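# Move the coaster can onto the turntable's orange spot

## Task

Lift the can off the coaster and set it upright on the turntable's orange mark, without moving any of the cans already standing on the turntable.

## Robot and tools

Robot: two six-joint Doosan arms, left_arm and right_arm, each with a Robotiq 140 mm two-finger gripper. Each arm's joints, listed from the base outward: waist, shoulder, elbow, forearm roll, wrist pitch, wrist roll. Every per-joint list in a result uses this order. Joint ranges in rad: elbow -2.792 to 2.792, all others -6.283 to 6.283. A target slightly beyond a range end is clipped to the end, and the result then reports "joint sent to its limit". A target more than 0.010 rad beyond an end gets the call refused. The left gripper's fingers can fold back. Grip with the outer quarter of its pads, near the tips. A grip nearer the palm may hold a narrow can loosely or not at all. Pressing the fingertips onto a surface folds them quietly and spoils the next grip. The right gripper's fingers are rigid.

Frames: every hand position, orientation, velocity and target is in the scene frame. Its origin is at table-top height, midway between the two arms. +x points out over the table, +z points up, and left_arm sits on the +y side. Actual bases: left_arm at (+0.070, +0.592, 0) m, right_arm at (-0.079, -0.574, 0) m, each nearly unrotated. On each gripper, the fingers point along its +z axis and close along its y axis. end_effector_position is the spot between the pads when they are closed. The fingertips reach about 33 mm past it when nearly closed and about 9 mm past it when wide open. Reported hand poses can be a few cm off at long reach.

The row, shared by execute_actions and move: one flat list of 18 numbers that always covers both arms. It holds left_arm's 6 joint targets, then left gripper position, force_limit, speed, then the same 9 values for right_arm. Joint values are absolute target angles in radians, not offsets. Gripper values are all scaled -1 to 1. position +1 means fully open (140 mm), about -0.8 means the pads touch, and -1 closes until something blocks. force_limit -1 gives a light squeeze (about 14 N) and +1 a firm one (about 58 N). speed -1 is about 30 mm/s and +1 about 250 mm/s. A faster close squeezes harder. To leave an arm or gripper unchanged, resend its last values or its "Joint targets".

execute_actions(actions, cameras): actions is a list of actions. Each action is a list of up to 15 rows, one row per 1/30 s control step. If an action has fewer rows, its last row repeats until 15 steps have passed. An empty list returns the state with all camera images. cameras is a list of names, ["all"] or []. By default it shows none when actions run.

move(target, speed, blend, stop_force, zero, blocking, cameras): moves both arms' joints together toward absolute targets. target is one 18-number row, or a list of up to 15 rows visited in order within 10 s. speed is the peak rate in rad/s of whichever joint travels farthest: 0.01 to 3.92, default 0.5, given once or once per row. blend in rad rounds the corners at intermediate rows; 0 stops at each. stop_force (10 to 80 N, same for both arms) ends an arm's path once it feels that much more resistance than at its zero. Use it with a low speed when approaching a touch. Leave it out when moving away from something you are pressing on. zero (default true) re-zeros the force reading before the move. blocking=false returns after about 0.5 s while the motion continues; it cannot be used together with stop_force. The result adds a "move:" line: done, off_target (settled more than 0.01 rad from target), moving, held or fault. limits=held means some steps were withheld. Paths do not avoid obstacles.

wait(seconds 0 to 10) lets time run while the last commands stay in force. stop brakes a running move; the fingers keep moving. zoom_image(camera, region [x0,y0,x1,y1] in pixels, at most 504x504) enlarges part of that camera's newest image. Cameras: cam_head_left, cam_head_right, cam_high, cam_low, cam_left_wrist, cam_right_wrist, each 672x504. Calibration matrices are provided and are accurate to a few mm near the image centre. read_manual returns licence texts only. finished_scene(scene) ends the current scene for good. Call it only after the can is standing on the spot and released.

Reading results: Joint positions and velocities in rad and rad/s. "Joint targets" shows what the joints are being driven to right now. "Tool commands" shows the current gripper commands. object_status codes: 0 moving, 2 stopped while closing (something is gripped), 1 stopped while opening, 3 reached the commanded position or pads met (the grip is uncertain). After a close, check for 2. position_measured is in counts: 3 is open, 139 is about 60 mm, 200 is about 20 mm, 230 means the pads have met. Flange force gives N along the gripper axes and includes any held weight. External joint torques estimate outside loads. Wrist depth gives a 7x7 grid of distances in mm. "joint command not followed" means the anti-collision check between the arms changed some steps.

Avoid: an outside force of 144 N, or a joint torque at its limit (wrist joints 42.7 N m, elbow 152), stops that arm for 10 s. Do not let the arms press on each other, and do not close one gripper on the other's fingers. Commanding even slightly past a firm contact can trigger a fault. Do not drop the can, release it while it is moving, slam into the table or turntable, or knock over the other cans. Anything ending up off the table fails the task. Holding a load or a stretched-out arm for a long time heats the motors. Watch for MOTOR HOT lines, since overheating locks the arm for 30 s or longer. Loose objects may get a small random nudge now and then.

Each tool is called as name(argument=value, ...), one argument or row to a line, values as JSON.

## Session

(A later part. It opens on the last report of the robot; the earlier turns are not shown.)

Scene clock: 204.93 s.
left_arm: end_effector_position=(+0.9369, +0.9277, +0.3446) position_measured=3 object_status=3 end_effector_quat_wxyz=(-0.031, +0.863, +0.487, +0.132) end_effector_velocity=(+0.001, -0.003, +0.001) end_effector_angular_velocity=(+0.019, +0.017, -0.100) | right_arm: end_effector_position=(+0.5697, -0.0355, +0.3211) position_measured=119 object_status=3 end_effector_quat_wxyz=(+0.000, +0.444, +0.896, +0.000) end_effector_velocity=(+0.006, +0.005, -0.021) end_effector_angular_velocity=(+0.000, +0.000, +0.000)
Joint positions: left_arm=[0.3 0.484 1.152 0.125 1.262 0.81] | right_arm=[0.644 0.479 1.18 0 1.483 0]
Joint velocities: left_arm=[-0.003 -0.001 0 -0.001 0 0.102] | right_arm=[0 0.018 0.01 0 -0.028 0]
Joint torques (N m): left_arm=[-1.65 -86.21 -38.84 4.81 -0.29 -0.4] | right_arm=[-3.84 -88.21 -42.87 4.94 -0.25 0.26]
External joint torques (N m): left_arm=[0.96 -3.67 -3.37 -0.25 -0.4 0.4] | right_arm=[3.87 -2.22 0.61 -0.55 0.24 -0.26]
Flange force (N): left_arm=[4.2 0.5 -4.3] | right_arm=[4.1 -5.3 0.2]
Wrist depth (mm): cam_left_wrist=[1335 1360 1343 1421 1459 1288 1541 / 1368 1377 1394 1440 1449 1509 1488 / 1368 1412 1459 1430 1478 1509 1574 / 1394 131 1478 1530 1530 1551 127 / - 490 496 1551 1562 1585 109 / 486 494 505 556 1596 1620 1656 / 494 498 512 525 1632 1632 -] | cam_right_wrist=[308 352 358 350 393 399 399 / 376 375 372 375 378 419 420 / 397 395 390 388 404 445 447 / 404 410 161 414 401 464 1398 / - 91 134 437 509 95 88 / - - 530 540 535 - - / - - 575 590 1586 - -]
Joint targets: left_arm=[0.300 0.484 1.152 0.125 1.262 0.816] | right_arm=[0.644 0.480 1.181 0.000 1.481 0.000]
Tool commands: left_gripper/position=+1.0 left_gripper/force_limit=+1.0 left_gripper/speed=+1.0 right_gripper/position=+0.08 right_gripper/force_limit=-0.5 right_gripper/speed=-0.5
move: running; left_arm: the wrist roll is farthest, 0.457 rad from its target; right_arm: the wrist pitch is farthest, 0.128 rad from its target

wait(
  seconds=10,
)

wait(
  seconds=2.8,
)

move(
  target=[0.3,0.484,1.152,0.125,1.262,1.267,1,1,1,0.644,0.6111,1.3367,0,1.1938,0,0.08,-0.5,-0.5],
  speed=0.4,
)

wait(
  seconds=0.23,
  cameras=["cam_right_wrist"],
)

execute_actions(
  actions=[
    [[0.3,0.484,1.152,0.125,1.262,1.267,1,1,1,0.644,0.6111,1.3367,0,1.1938,0,-1,-0.5,-0.5]],
    [[0.3,0.484,1.152,0.125,1.262,1.267,1,1,1,0.644,0.5602,1.2271,0,1.3543,0,-1,-0.5,-0.5]],
    [[0.3,0.484,1.152,0.125,1.262,1.267,1,1,1,0.644,0.5248,1.2835,0,1.3333,0,-1,-0.5,-0.5]],
  ],
  cameras=["cam_right_wrist"],
)

wait(
  seconds=4.27,
)

move(
  target=[0.3,0.484,1.152,0.125,1.262,1.267,1,1,1,0.644,0.5782,1.3915,0,1.1719,0,-1,-0.5,-0.5],
  speed=0.4,
)

move(
  target=[
    [0.3,0.484,1.152,0.125,1.262,1.267,1,1,1,0.644,0.5782,1.3915,0,1.1719,0,0.3,-0.5,0.5],
    [0.3,0.484,1.152,0.125,1.262,1.267,1,1,1,0.644,0.4714,1.1755,0,1.4947,0,0.3,-0.5,0.5],
  ],
  speed=0.6,
  cameras=["cam_right_wrist","cam_high"],
)

wait(
  seconds=1.4,
  cameras=["cam_right_wrist"],
)

wait(
  seconds=1.4,
  cameras=["cam_right_wrist"],
)

wait(
  seconds=1.4,
  cameras=["cam_right_wrist","cam_high"],
)

Scene clock: 209.73 s.
left_arm: end_effector_position=(+0.9369, +0.9277, +0.3446) position_measured=3 object_status=3 end_effector_quat_wxyz=(-0.061, +0.951, +0.279, +0.122) | right_arm: end_effector_position=(+0.5958, -0.0156, +0.2251) position_measured=119 object_status=3 end_effector_quat_wxyz=(+0.000, +0.444, +0.896, +0.000)
Joint positions: left_arm=[0.3 0.484 1.152 0.125 1.262 1.267] | right_arm=[0.644 0.56 1.227 0 1.354 0]
Joint torques (N m): left_arm=[-0.8 -85.9 -38.85 4.75 -0.3 -0.14] | right_arm=[-3.75 -96.19 -42.85 4.87 -0.24 0.28]
External joint torques (N m): left_arm=[0.47 -3.56 -3.16 -0.22 -0.38 0.14] | right_arm=[3.7 -0.96 1.37 -0.57 0.23 -0.28]
Flange force (N): left_arm=[3.2 -0.6 -4.2] | right_arm=[3.7 -5.1 1.0]
Wrist depth (mm): cam_left_wrist=[1440 1430 1412 1412 1403 1377 1377 / 1530 1440 1459 1403 1394 1449 1385 / 1478 1459 1519 1459 1449 1430 1430 / 1488 131 1478 1488 1449 1459 127 / - 1562 1519 533 1469 1488 109 / 1574 1574 1541 512 512 1509 1519 / 1656 1608 526 521 517 515 -] | cam_right_wrist=[258 269 269 264 313 316 313 / 286 286 278 206 330 332 329 / 302 295 299 300 342 349 349 / 320 319 160 317 299 364 1256 / - 91 116 330 334 95 88 / - - 345 424 424 - - / - - 456 460 1597 - -]
Joint targets: left_arm=[0.300 0.484 1.152 0.125 1.262 1.267] | right_arm=[0.644 0.560 1.227 0.000 1.354 0.000]
Tool commands: left_gripper/position=+1.0 left_gripper/force_limit=+1.0 left_gripper/speed=+1.0 right_gripper/position=+0.08 right_gripper/force_limit=-0.5 right_gripper/speed=-0.5
earlier move: done
wait: 3.77 of 10 s (the move ended)

Scene clock: 212.53 s.
left_arm: end_effector_position=(+0.9369, +0.9277, +0.3446) position_measured=3 object_status=3 end_effector_quat_wxyz=(-0.061, +0.951, +0.279, +0.122) | right_arm: end_effector_position=(+0.5958, -0.0156, +0.2251) position_measured=119 object_status=3 end_effector_quat_wxyz=(+0.000, +0.444, +0.896, +0.000)
Joint positions: left_arm=[0.3 0.484 1.152 0.125 1.262 1.267] | right_arm=[0.644 0.56 1.227 0 1.354 0]
Joint torques (N m): left_arm=[-1.65 -86.04 -38.86 4.79 -0.25 -0.1] | right_arm=[-3.91 -96.34 -42.76 4.86 -0.26 0.29]
External joint torques (N m): left_arm=[1.91 -3.72 -3.22 -0.23 -0.44 0.1] | right_arm=[3.95 -0.79 1.29 -0.56 0.25 -0.29]
Flange force (N): left_arm=[3.5 -2.2 -4.0] | right_arm=[4.0 -4.5 0.9]
Wrist depth (mm): cam_left_wrist=[1478 1478 1403 1421 1403 1368 1403 / 1469 1449 1459 1430 1430 1421 1403 / 1440 1488 1459 1469 1430 1459 1449 / 105 131 1509 1519 1499 1459 127 / - 1541 1551 527 1499 1469 109 / 1608 1541 1562 511 505 1530 1530 / 1620 1608 523 520 517 514 -] | cam_right_wrist=[269 270 263 267 314 314 316 / 286 284 283 285 328 332 330 / 302 298 300 301 345 350 352 / 320 321 160 319 300 362 1308 / - 91 134 335 336 95 88 / - - 294 432 424 - - / - - 458 455 1609 - -]
Joint targets: left_arm=[0.300 0.484 1.152 0.125 1.262 1.267] | right_arm=[0.644 0.560 1.227 0.000 1.354 0.000]
Tool commands: left_gripper/position=+1.0 left_gripper/force_limit=+1.0 left_gripper/speed=+1.0 right_gripper/position=+0.08 right_gripper/force_limit=-0.5 right_gripper/speed=-0.5
wait: 2.80 s; at rest by 0.17 s

Scene clock: 213.30 s.
left_arm: end_effector_position=(+0.9369, +0.9277, +0.3446) position_measured=3 object_status=3 end_effector_quat_wxyz=(-0.061, +0.951, +0.279, +0.122) | right_arm: end_effector_position=(+0.5959, -0.0155, +0.1220) position_measured=119 object_status=3 end_effector_quat_wxyz=(+0.000, +0.444, +0.896, +0.000)
Joint positions: left_arm=[0.3 0.484 1.152 0.125 1.262 1.267] | right_arm=[0.644 0.611 1.337 0 1.194 0]
Joint torques (N m): left_arm=[-1.18 -85.75 -38.82 4.77 -0.26 -0.13] | right_arm=[-4.05 -98.82 -40.77 4.67 -0.24 0.26]
External joint torques (N m): left_arm=[0.94 -4.36 -3.38 -0.22 -0.42 0.13] | right_arm=[4.08 -0.76 1.26 -0.57 0.23 -0.26]
Flange force (N): left_arm=[2.7 -1.3 -4.7] | right_arm=[4.2 -4.2 0.3]
Wrist depth (mm): cam_left_wrist=[1469 1459 1412 1421 1385 1377 1377 / 1562 1421 1440 1440 1488 1394 1412 / 1519 1469 1459 1478 1459 1421 1469 / 1541 131 1478 1488 1412 152 127 / - 1509 1562 525 1499 1509 109 / 1620 1585 1574 510 509 1499 1519 / 1608 1574 530 518 518 514 -] | cam_right_wrist=[181 179 178 179 182 224 224 / 189 189 188 189 187 236 235 / 197 200 199 200 199 249 249 / 203 212 161 211 207 259 265 / - 92 116 210 219 95 83 / - - 233 159 237 - - / - - - - 323 - -]
Joint targets: left_arm=[0.300 0.484 1.152 0.125 1.262 1.267] | right_arm=[0.644 0.611 1.337 0.000 1.194 0.000]
move: done

Scene clock: 213.53 s.
left_arm: end_effector_position=(+0.9369, +0.9277, +0.3446) position_measured=3 object_status=3 end_effector_quat_wxyz=(-0.061, +0.951, +0.279, +0.122) | right_arm: end_effector_position=(+0.5959, -0.0155, +0.1219) position_measured=119 object_status=3 end_effector_quat_wxyz=(+0.000, +0.444, +0.896, +0.000)
Joint positions: left_arm=[0.3 0.484 1.152 0.125 1.262 1.267] | right_arm=[0.644 0.611 1.337 0 1.194 0]
Joint torques (N m): left_arm=[-0.82 -86.01 -39 4.77 -0.3 -0.2] | right_arm=[-3.8 -98.66 -40.82 4.66 -0.26 0.28]
External joint torques (N m): left_arm=[0.73 -3.5 -3.01 -0.24 -0.39 0.2] | right_arm=[4.04 -0.92 1.35 -0.54 0.26 -0.28]
Flange force (N): left_arm=[3.0 -1.0 -4.0] | right_arm=[4.1 -4.7 0.3]
Wrist depth (mm): cam_left_wrist=[1430 1440 1412 1459 1377 1377 1377 / 1469 1519 1574 1449 1430 1403 1430 / 1541 1488 1469 1469 1459 1430 1430 / 1499 131 1519 1499 1499 1459 127 / - 1499 1488 532 1488 1459 109 / 1574 1541 1551 515 511 1499 1519 / 1608 1644 527 522 511 514 -] | cam_right_wrist=[182 179 179 178 181 224 225 / 188 189 188 188 187 236 236 / 196 199 199 198 199 249 250 / 205 212 161 209 208 259 267 / - 91 116 154 202 95 83 / - - 238 - 234 - - / - - 256 242 319 - -]
Joint targets: left_arm=[0.300 0.484 1.152 0.125 1.262 1.267] | right_arm=[0.644 0.611 1.337 0.000 1.194 0.000]
Tool commands: left_gripper/position=+1.0 left_gripper/force_limit=+1.0 left_gripper/speed=+1.0 right_gripper/position=+0.08 right_gripper/force_limit=-0.5 right_gripper/speed=-0.5
wait: 0.23 s; at rest by 0.17 s
camera_calibration:
cam_right_wrist: T_world_to_cam=[[0.796648, 0.604206, -0.0169366, -0.452065], [0.575033, -0.748955, 0.329248, -0.39089], [0.186249, -0.272034, -0.944092, 0.143306], [0, 0, 0, 1]] pos_world=[0.558221, 0.0193653, 0.256337]
Images, in order (width x height): cam_right_wrist 672x504.

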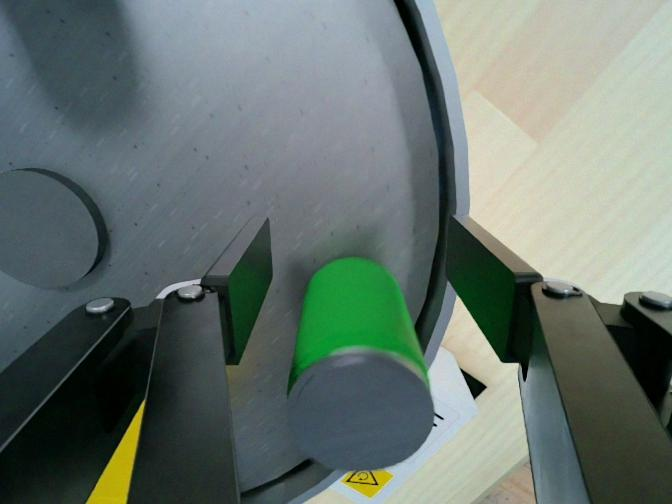

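Scene clock: 215.23 s.
left_arm: end_effector_position=(+0.9369, +0.9277, +0.3446) position_measured=3 object_status=3 end_effector_quat_wxyz=(-0.061, +0.951, +0.279, +0.122) | right_arm: end_effector_position=(+0.5788, -0.0286, +0.2250) position_measured=153 object_status=2 end_effector_quat_wxyz=(+0.000, +0.444, +0.896, +0.000)
Joint positions: left_arm=[0.3 0.484 1.152 0.125 1.262 1.267] | right_arm=[0.644 0.525 1.283 0 1.333 0]
Joint torques (N m): left_arm=[-0.76 -85.89 -39.02 4.79 -0.32 -0.14] | right_arm=[-3.9 -94.48 -43.55 4.84 -0.26 0.25]
External joint torques (N m): left_arm=[1.09 -3.27 -2.86 -0.25 -0.37 0.14] | right_arm=[3.97 0.79 2.31 -0.56 0.25 -0.25]
External joint torques at the end of the 1st action: left_arm=[0.84 -3.04 -2.81 -0.22 -0.44 0.14] | right_arm=[5 -5.32 -1.45 -0.22 0.17 -0.28]
External joint torques at the end of the 2nd action: left_arm=[1.17 -3.88 -3 -0.25 -0.42 0.15] | right_arm=[4.26 0.75 2.29 -0.51 0.25 -0.24]
Flange force (N): left_arm=[3.1 -1.3 -3.7] | right_arm=[4.2 -4.4 2.7]
Flange force at the end of the 1st action (N): left_arm=[3.1 -1.0 -3.4] | right_arm=[5.2 -4.3 -4.8]
Flange force at the end of the 2nd action (N): left_arm=[2.5 -1.6 -4.1] | right_arm=[4.4 -4.6 2.7]
Wrist depth (mm): cam_left_wrist=[1412 1449 1430 1385 1385 1368 1360 / 1488 1478 1519 1459 1412 1403 1377 / 1551 1499 1478 1469 1469 1440 1412 / 1488 131 1499 1459 1478 152 121 / - 1551 1574 527 1551 1488 109 / - 1519 1541 512 512 1509 1509 / - 1632 532 522 518 510 -] | cam_right_wrist=[271 270 271 269 309 316 315 / 286 285 284 206 288 332 332 / 301 297 300 209 299 350 350 / 319 318 153 122 129 369 370 / 335 - 97 125 124 83 90 / - 74 70 429 426 - - / - - - 455 - - -]
Joint targets: left_arm=[0.300 0.484 1.152 0.125 1.262 1.267] | right_arm=[0.644 0.525 1.284 0.000 1.333 0.000]
Step readings (joint positions of left_arm | right_arm; steps 1 to 15: 1st action; 16 to 30: 2nd action; 31 to 45: 3rd action):
0: [0.300 0.484 1.152 0.125 1.262 1.267] | [0.644 0.611 1.337 0.000 1.194 0.000]
1: [0.300 0.484 1.152 0.125 1.262 1.267] | [0.644 0.611 1.337 0.000 1.194 0.000]
2: [0.300 0.484 1.152 0.125 1.262 1.267] | [0.644 0.611 1.337 0.000 1.194 0.000]
4: [0.300 0.484 1.152 0.125 1.262 1.267] | [0.644 0.611 1.337 0.000 1.194 0.000]
8: [0.300 0.484 1.152 0.125 1.262 1.267] | [0.644 0.611 1.337 0.000 1.194 0.000]
15: [0.300 0.484 1.152 0.125 1.262 1.267] | [0.644 0.611 1.337 0.000 1.194 0.000]
16: [0.300 0.484 1.152 0.125 1.262 1.267] | [0.644 0.611 1.337 0.000 1.194 0.000]
17: [0.300 0.484 1.152 0.125 1.262 1.267] | [0.644 0.610 1.334 0.000 1.198 0.000]
19: [0.300 0.484 1.152 0.125 1.262 1.267] | [0.644 0.597 1.306 0.000 1.241 0.000]
23: [0.300 0.484 1.152 0.125 1.262 1.267] | [0.644 0.560 1.227 0.000 1.353 0.000]
30: [0.300 0.484 1.152 0.125 1.262 1.267] | [0.644 0.560 1.227 0.000 1.354 0.000]
31: [0.300 0.484 1.152 0.125 1.262 1.267] | [0.644 0.560 1.227 0.000 1.354 0.000]
32: [0.300 0.484 1.152 0.125 1.262 1.267] | [0.644 0.558 1.231 0.000 1.354 0.000]
34: [0.300 0.484 1.152 0.125 1.262 1.267] | [0.644 0.539 1.262 0.000 1.342 0.000]
38: [0.300 0.484 1.152 0.125 1.262 1.267] | [0.644 0.525 1.283 0.000 1.333 0.000]
45: [0.300 0.484 1.152 0.125 1.262 1.267] | [0.644 0.525 1.283 0.000 1.333 0.000]
camera_calibration:
cam_right_wrist: T_world_to_cam=[[0.79668, 0.604167, -0.0168349, -0.428895], [0.574958, -0.748988, 0.329303, -0.424718], [0.186345, -0.272028, -0.944074, 0.240232], [0, 0, 0, 1]] pos_world=[0.541121, 0.00636527, 0.359437]
Images, in order (width x height): cam_right_wrist 672x504.

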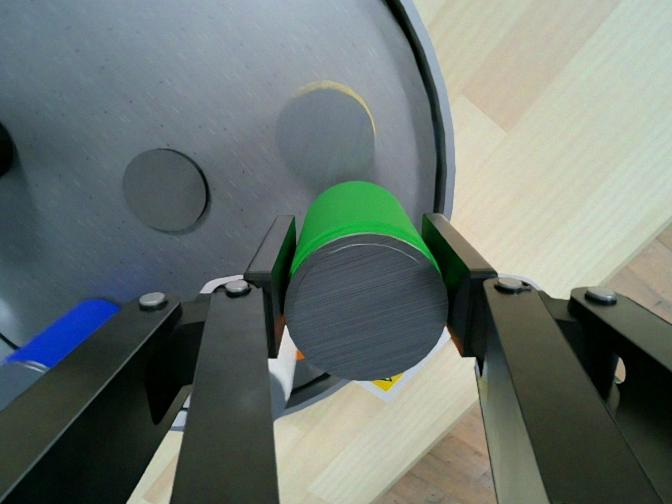

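Scene clock: 219.53 s.
left_arm: end_effector_position=(+0.9369, +0.9277, +0.3446) position_measured=3 object_status=3 end_effector_quat_wxyz=(-0.061, +0.951, +0.279, +0.122) | right_arm: end_effector_position=(+0.5788, -0.0286, +0.2250) position_measured=153 object_status=2 end_effector_quat_wxyz=(+0.000, +0.444, +0.896, +0.000)
Joint positions: left_arm=[0.3 0.484 1.152 0.125 1.262 1.267] | right_arm=[0.644 0.525 1.284 0 1.333 0]
Joint torques (N m): left_arm=[-1.47 -85.82 -38.9 4.75 -0.24 -0.14] | right_arm=[-3.99 -94.4 -43.63 4.82 -0.29 0.24]
External joint torques (N m): left_arm=[1.29 -4.37 -3.37 -0.2 -0.45 0.14] | right_arm=[4 0.7 2.38 -0.54 0.28 -0.24]
Flange force (N): left_arm=[2.7 -1.8 -4.6] | right_arm=[4.2 -4.7 2.7]
Wrist depth (mm): cam_left_wrist=[1459 1440 1430 1430 1403 1385 1335 / 1478 1449 1440 1459 1459 1394 1412 / 1488 1459 1459 1459 1449 1440 1421 / 1541 131 1530 1499 1509 1449 121 / - 1499 1499 526 1530 1509 109 / 1574 1551 1509 514 505 1541 1509 / 1620 1574 527 522 517 517 -] | cam_right_wrist=[270 271 268 267 309 315 315 / 284 283 283 202 286 333 333 / 299 296 301 291 301 350 350 / 320 320 152 130 133 367 370 / 335 - 97 - 117 83 90 / - 74 70 433 430 - - / - - - 457 - - -]
Joint targets: left_arm=[0.300 0.484 1.152 0.125 1.262 1.267] | right_arm=[0.644 0.525 1.284 0.000 1.333 0.000]
Tool commands: left_gripper/position=+1.0 left_gripper/force_limit=+1.0 left_gripper/speed=+1.0 right_gripper/position=-1.0 right_gripper/force_limit=-0.5 right_gripper/speed=-0.5
wait: 4.30 s; at rest by 0.17 s

Scene clock: 220.30 s.
left_arm: end_effector_position=(+0.9369, +0.9277, +0.3446) position_measured=3 object_status=3 end_effector_quat_wxyz=(-0.061, +0.951, +0.279, +0.122) | right_arm: end_effector_position=(+0.5788, -0.0285, +0.1221) position_measured=153 object_status=2 end_effector_quat_wxyz=(+0.000, +0.444, +0.896, +0.000)
Joint positions: left_arm=[0.3 0.484 1.152 0.125 1.262 1.267] | right_arm=[0.644 0.578 1.391 0 1.172 0]
Joint torques (N m): left_arm=[-0.97 -86.46 -39.01 4.72 -0.27 -0.19] | right_arm=[-3.94 -97.22 -41.53 4.58 -0.3 0.25]
External joint torques (N m): left_arm=[0.68 -2.54 -2.88 -0.2 -0.42 0.19] | right_arm=[4.06 0.76 2.34 -0.51 0.28 -0.25]
Flange force (N): left_arm=[4.1 -0.6 -3.3] | right_arm=[4.3 -4.4 2.1]
Wrist depth (mm): cam_left_wrist=[1478 1459 1394 1430 1394 1394 1403 / 1449 1608 1459 1430 1430 1412 1403 / 1519 1488 1478 1469 1430 1440 1394 / 1488 130 1562 1499 1459 1478 121 / - 1551 1596 528 1478 1478 109 / 1562 1596 1499 511 509 1551 1499 / 1620 1620 527 520 515 512 -] | cam_right_wrist=[180 178 179 178 178 222 225 / 189 189 188 189 188 233 238 / 195 198 199 195 198 245 249 / 203 209 207 129 131 262 266 / - - 97 127 116 82 90 / - 74 70 241 237 - - / - - - 251 250 - -]
Joint targets: left_arm=[0.300 0.484 1.152 0.125 1.262 1.267] | right_arm=[0.644 0.578 1.391 0.000 1.172 0.000]
move: done

Scene clock: 221.77 s.
left_arm: end_effector_position=(+0.9369, +0.9277, +0.3446) position_measured=3 object_status=3 end_effector_quat_wxyz=(-0.061, +0.951, +0.279, +0.122) | right_arm: end_effector_position=(+0.5668, -0.0377, +0.3298) position_measured=91 object_status=3 end_effector_quat_wxyz=(+0.000, +0.444, +0.896, +0.000)
Joint positions: left_arm=[0.3 0.484 1.152 0.125 1.262 1.267] | right_arm=[0.644 0.471 1.176 0 1.495 0]
Joint torques (N m): left_arm=[-1.21 -85.93 -38.92 4.78 -0.23 -0.15] | right_arm=[-3.78 -89.17 -43.95 4.95 -0.24 0.26]
External joint torques (N m): left_arm=[0.94 -3.67 -3.15 -0.25 -0.46 0.15] | right_arm=[3.74 -0.59 1.73 -0.57 0.23 -0.26]
Flange force (N): left_arm=[3.1 -1.2 -4.0] | right_arm=[3.9 -5.3 2.3]
Wrist depth (mm): cam_left_wrist=[1469 1469 1469 1449 1412 1394 1351 / 1469 1430 1440 1430 1412 1403 1385 / 1469 1530 1459 1469 1459 1449 1430 / 1541 131 1509 1551 1499 152 127 / - 1530 1519 506 1499 1478 109 / - 1585 1551 512 509 1499 1488 / 1585 1585 526 514 516 512 -] | cam_right_wrist=[318 362 364 361 403 407 405 / 386 381 380 379 390 428 425 / 401 404 395 392 413 453 456 / 423 392 154 425 422 147 1398 / - 91 368 450 516 115 88 / - - 548 544 1586 - - / - - 595 598 1803 - -]
Joint targets: left_arm=[0.300 0.484 1.152 0.125 1.262 1.267] | right_arm=[0.644 0.471 1.175 0.000 1.495 0.000]
move: done
camera_calibration:
cam_right_wrist: T_world_to_cam=[[0.796663, 0.604185, -0.0170109, -0.411921], [0.57505, -0.748979, 0.329162, -0.459204], [0.186134, -0.272014, -0.94412, 0.339037], [0, 0, 0, 1]] pos_world=[0.529121, -0.00283472, 0.464237]
Images, in order (width x height): cam_high 672x504, cam_right_wrist 672x504.

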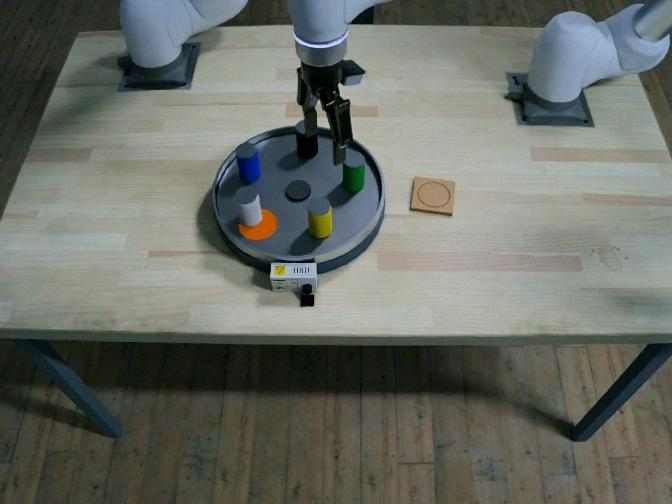

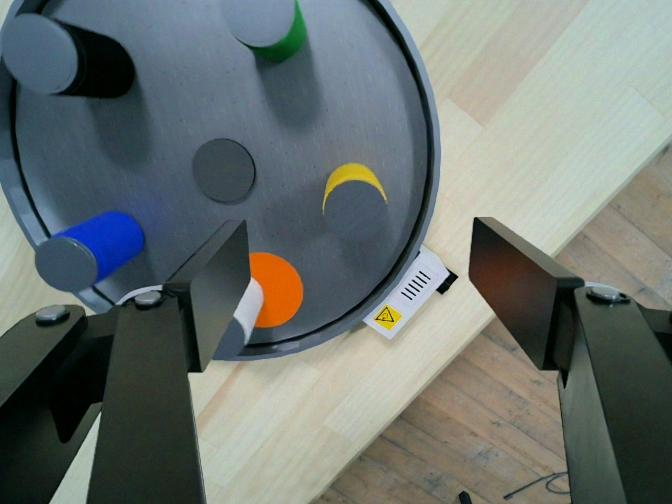

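Scene clock: 223.17 s.
left_arm: end_effector_position=(+0.9369, +0.9277, +0.3446) position_measured=3 object_status=3 end_effector_quat_wxyz=(-0.061, +0.951, +0.279, +0.122) | right_arm: end_effector_position=(+0.5668, -0.0377, +0.3299) position_measured=91 object_status=3 end_effector_quat_wxyz=(+0.000, +0.444, +0.896, +0.000)
Joint positions: left_arm=[0.3 0.484 1.152 0.125 1.262 1.267] | right_arm=[0.644 0.471 1.175 0 1.495 0]
Joint torques (N m): left_arm=[-0.93 -85.89 -39.05 4.79 -0.27 -0.19] | right_arm=[-3.76 -88.93 -43.68 4.95 -0.28 0.25]
External joint torques (N m): left_arm=[1.39 -3.47 -2.91 -0.25 -0.41 0.19] | right_arm=[3.86 -0.96 1.35 -0.55 0.27 -0.25]
Flange force (N): left_arm=[2.9 -1.8 -3.7] | right_arm=[4.1 -5.0 1.6]
Wrist depth (mm): cam_left_wrist=[1478 1440 1459 1430 1421 1421 1377 / 1509 1459 1459 1421 1360 1403 1385 / 1541 1469 1478 1440 1440 1421 1440 / 1509 131 1478 1469 1469 1449 123 / - 1530 1541 530 1499 1478 109 / 1620 1551 1574 510 505 1509 1469 / 1669 1596 527 526 517 518 -] | cam_right_wrist=[293 360 354 359 403 404 407 / 381 386 382 380 390 428 424 / 398 407 401 395 407 453 454 / 361 401 409 431 416 147 1415 / - 91 364 448 511 115 88 / - - 545 548 1620 - - / - - 587 596 1720 - -]
Joint targets: left_arm=[0.300 0.484 1.152 0.125 1.262 1.267] | right_arm=[0.644 0.471 1.175 0.000 1.495 0.000]
Tool commands: left_gripper/position=+1.0 left_gripper/force_limit=+1.0 left_gripper/speed=+1.0 right_gripper/position=+0.3 right_gripper/force_limit=-0.5 right_gripper/speed=+0.5
wait: 1.40 s; at rest by 0.17 s
camera_calibration:
cam_right_wrist: T_world_to_cam=[[0.796648, 0.604206, -0.0169366, -0.412088], [0.575033, -0.748955, 0.329248, -0.459216], [0.186249, -0.272034, -0.944092, 0.338972], [0, 0, 0, 1]] pos_world=[0.529221, -0.00273466, 0.464237]
Images, in order (width x height): cam_right_wrist 672x504.

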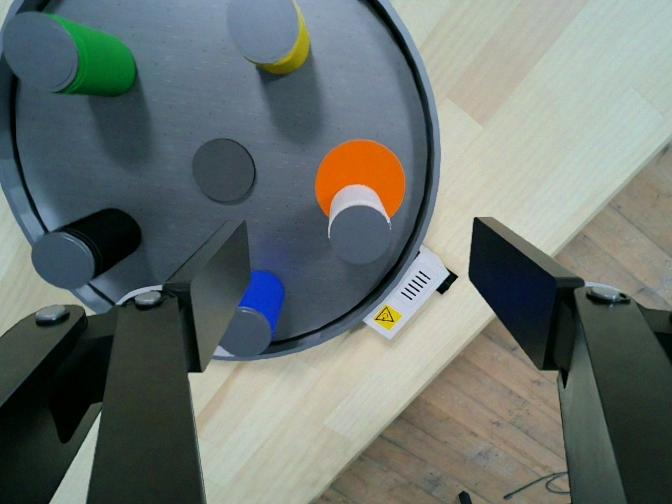

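Scene clock: 224.57 s.
left_arm: end_effector_position=(+0.9369, +0.9277, +0.3446) position_measured=3 object_status=3 end_effector_quat_wxyz=(-0.061, +0.951, +0.279, +0.122) | right_arm: end_effector_position=(+0.5668, -0.0377, +0.3299) position_measured=91 object_status=3 end_effector_quat_wxyz=(+0.000, +0.444, +0.896, +0.000)
Joint positions: left_arm=[0.3 0.484 1.152 0.125 1.262 1.267] | right_arm=[0.644 0.471 1.175 0 1.495 0]
Joint torques (N m): left_arm=[-0.97 -85.71 -39 4.79 -0.33 -0.19] | right_arm=[-3.79 -89.06 -43.69 4.98 -0.25 0.28]
External joint torques (N m): left_arm=[1.05 -3.81 -2.98 -0.25 -0.36 0.19] | right_arm=[3.8 -0.78 1.37 -0.58 0.25 -0.28]
Flange force (N): left_arm=[2.6 -1.5 -4.1] | right_arm=[4.0 -4.7 1.7]
Wrist depth (mm): cam_left_wrist=[1394 1459 1394 1430 1360 1412 1368 / 1430 1421 1440 1412 1421 1421 1360 / 1499 1488 1469 1596 1449 1440 1421 / - 131 1449 1499 1469 1469 127 / - 1519 1541 530 1478 1469 109 / 1562 1574 1596 514 514 1541 1469 / 1585 1608 527 523 518 515 -] | cam_right_wrist=[289 361 358 358 400 406 406 / 382 381 382 382 390 427 428 / 405 402 396 395 406 452 455 / 402 409 417 430 416 146 1398 / - 91 360 446 516 115 88 / - - 552 545 1575 - - / - - 592 596 1720 - -]
Joint targets: left_arm=[0.300 0.484 1.152 0.125 1.262 1.267] | right_arm=[0.644 0.471 1.175 0.000 1.495 0.000]
Tool commands: left_gripper/position=+1.0 left_gripper/force_limit=+1.0 left_gripper/speed=+1.0 right_gripper/position=+0.3 right_gripper/force_limit=-0.5 right_gripper/speed=+0.5
wait: 1.40 s; at rest by 0.17 s
camera_calibration:
cam_right_wrist: T_world_to_cam=[[0.796648, 0.604206, -0.0169366, -0.412088], [0.575033, -0.748955, 0.329248, -0.459216], [0.186249, -0.272034, -0.944092, 0.338972], [0, 0, 0, 1]] pos_world=[0.529221, -0.00273466, 0.464237]
Images, in order (width x height): cam_right_wrist 672x504.

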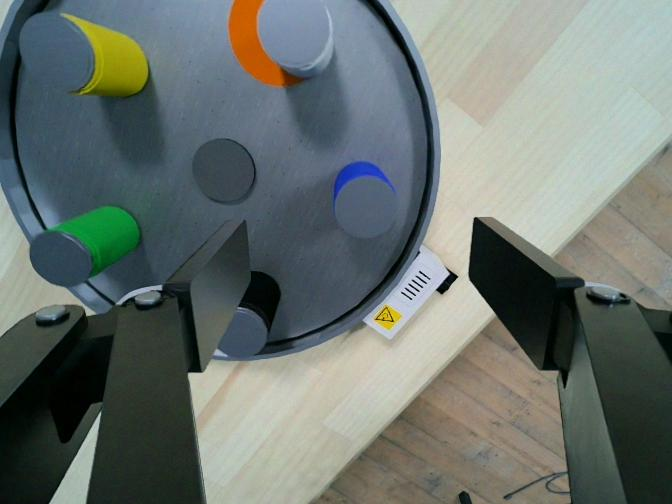

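Scene clock: 225.97 s.
left_arm: end_effector_position=(+0.9369, +0.9277, +0.3446) position_measured=3 object_status=3 end_effector_quat_wxyz=(-0.061, +0.951, +0.279, +0.122) | right_arm: end_effector_position=(+0.5668, -0.0377, +0.3299) position_measured=91 object_status=3 end_effector_quat_wxyz=(+0.000, +0.444, +0.896, +0.000)
Joint positions: left_arm=[0.3 0.484 1.152 0.125 1.262 1.267] | right_arm=[0.644 0.471 1.175 0 1.495 0]
Joint torques (N m): left_arm=[-1.06 -86.01 -39.02 4.86 -0.28 -0.15] | right_arm=[-3.93 -88.96 -43.68 4.96 -0.25 0.25]
External joint torques (N m): left_arm=[1.56 -3.22 -2.82 -0.33 -0.4 0.14] | right_arm=[3.91 -0.95 1.35 -0.56 0.24 -0.25]
Flange force (N): left_arm=[3.1 -1.9 -3.5] | right_arm=[4.2 -5.0 1.6]
Wrist depth (mm): cam_left_wrist=[1421 1430 1430 1412 1394 1377 1377 / 1469 1459 1440 1449 1412 1440 1403 / 1488 1478 1509 1478 1469 1430 1440 / 1488 131 1519 1499 1499 1469 127 / - 1541 1551 528 1469 1509 109 / 1608 1551 1530 516 510 1519 1509 / 1632 1562 525 527 518 510 -] | cam_right_wrist=[287 355 367 361 402 407 404 / 380 390 381 378 389 428 428 / 402 399 397 392 410 453 456 / 402 420 412 426 420 147 1372 / - 91 376 447 514 115 88 / - - 548 552 1575 - - / - - 588 601 1733 - -]
Joint targets: left_arm=[0.300 0.484 1.152 0.125 1.262 1.267] | right_arm=[0.644 0.471 1.175 0.000 1.495 0.000]
Tool commands: left_gripper/position=+1.0 left_gripper/force_limit=+1.0 left_gripper/speed=+1.0 right_gripper/position=+0.3 right_gripper/force_limit=-0.5 right_gripper/speed=+0.5
wait: 1.40 s; at rest by 0.17 s
camera_calibration:
cam_right_wrist: T_world_to_cam=[[0.796648, 0.604206, -0.0169366, -0.412088], [0.575033, -0.748955, 0.329248, -0.459216], [0.186249, -0.272034, -0.944092, 0.338972], [0, 0, 0, 1]] pos_world=[0.529221, -0.00273466, 0.464237]
Images, in order (width x height): cam_high 672x504, cam_right_wrist 672x504.

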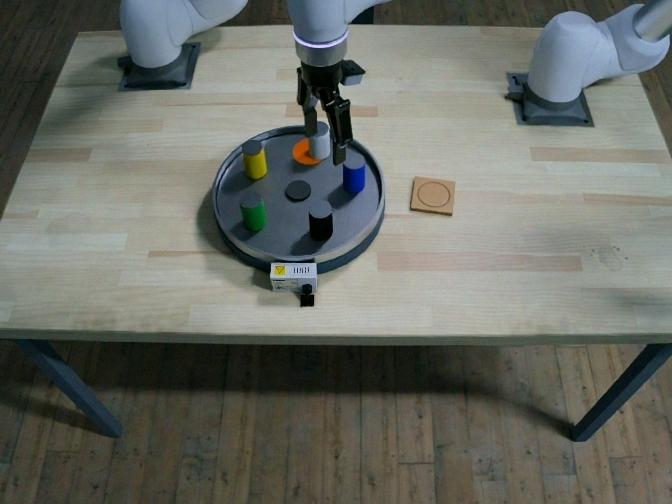

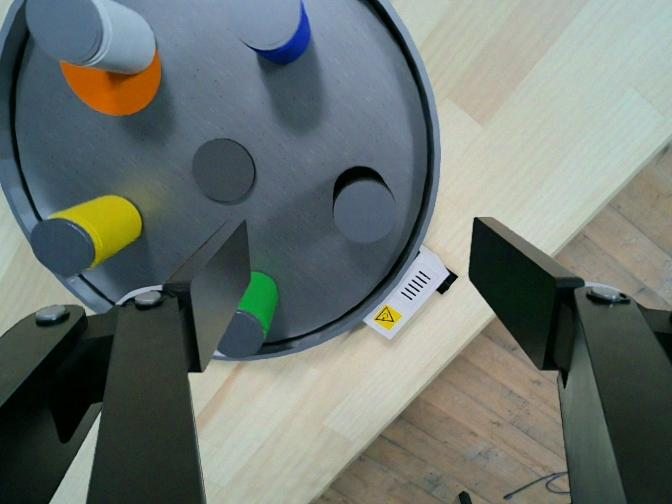

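move(
  target=[0.3,0.484,1.152,0.125,1.262,0.767,1,1,1,0.644,0.5248,1.2835,0,1.3333,0,0.08,-0.5,-0.5],
  speed=0.1,
  blocking=false,
)

Scene clock: 227.27 s.
left_arm: end_effector_position=(+0.9369, +0.9277, +0.3446) position_measured=3 object_status=3 end_effector_quat_wxyz=(-0.058, +0.945, +0.299, +0.123) end_effector_velocity=(+0.000, -0.002, -0.001) end_effector_angular_velocity=(-0.020, -0.017, +0.094) | right_arm: end_effector_position=(+0.5683, -0.0365, +0.3210) position_measured=119 object_status=3 end_effector_quat_wxyz=(+0.000, +0.444, +0.896, +0.000) end_effector_velocity=(+0.003, +0.002, -0.021) end_effector_angular_velocity=(+0.000, +0.001, +0.000)
Joint positions: left_arm=[0.3 0.484 1.152 0.125 1.262 1.225] | right_arm=[0.644 0.476 1.185 0 1.481 0]
Joint velocities: left_arm=[-0.002 0.001 0 0 0.001 -0.099] | right_arm=[0 0.011 0.022 0 -0.032 0]
Joint torques (N m): left_arm=[-1.46 -85.88 -39.09 4.79 -0.33 -0.07] | right_arm=[-4.03 -89.46 -43.82 4.96 -0.55 0.31]
External joint torques (N m): left_arm=[1.53 -3.72 -2.91 -0.26 -0.35 0.07] | right_arm=[4 -0.72 1.56 -0.57 0.54 -0.31]
Flange force (N): left_arm=[2.7 -1.8 -3.9] | right_arm=[4.2 -4.9 1.4]
Wrist depth (mm): cam_left_wrist=[1459 1440 1412 1430 1430 1394 1360 / 1478 1478 1377 1449 1394 1430 1403 / 1478 1459 1459 1478 1449 1430 1430 / 1509 131 1519 1499 1478 1440 121 / - 1541 1499 510 1440 1478 109 / - 1530 1530 516 514 1551 1551 / - 1596 523 520 516 518 -] | cam_right_wrist=[- 352 358 349 395 394 400 / 373 373 375 374 380 420 420 / 376 389 390 390 400 441 447 / 413 427 160 423 402 463 1415 / - 91 134 438 441 95 88 / - - 529 536 531 - - / - - 579 579 1707 - -]
Joint targets: left_arm=[0.300 0.484 1.152 0.125 1.262 1.218] | right_arm=[0.644 0.477 1.186 0.000 1.479 0.000]
Tool commands: left_gripper/position=+1.0 left_gripper/force_limit=+1.0 left_gripper/speed=+1.0 right_gripper/position=+0.08 right_gripper/force_limit=-0.5 right_gripper/speed=-0.5
move: running; left_arm: the wrist roll is farthest, 0.458 rad from its target; right_arm: the wrist pitch is farthest, 0.148 rad from its target


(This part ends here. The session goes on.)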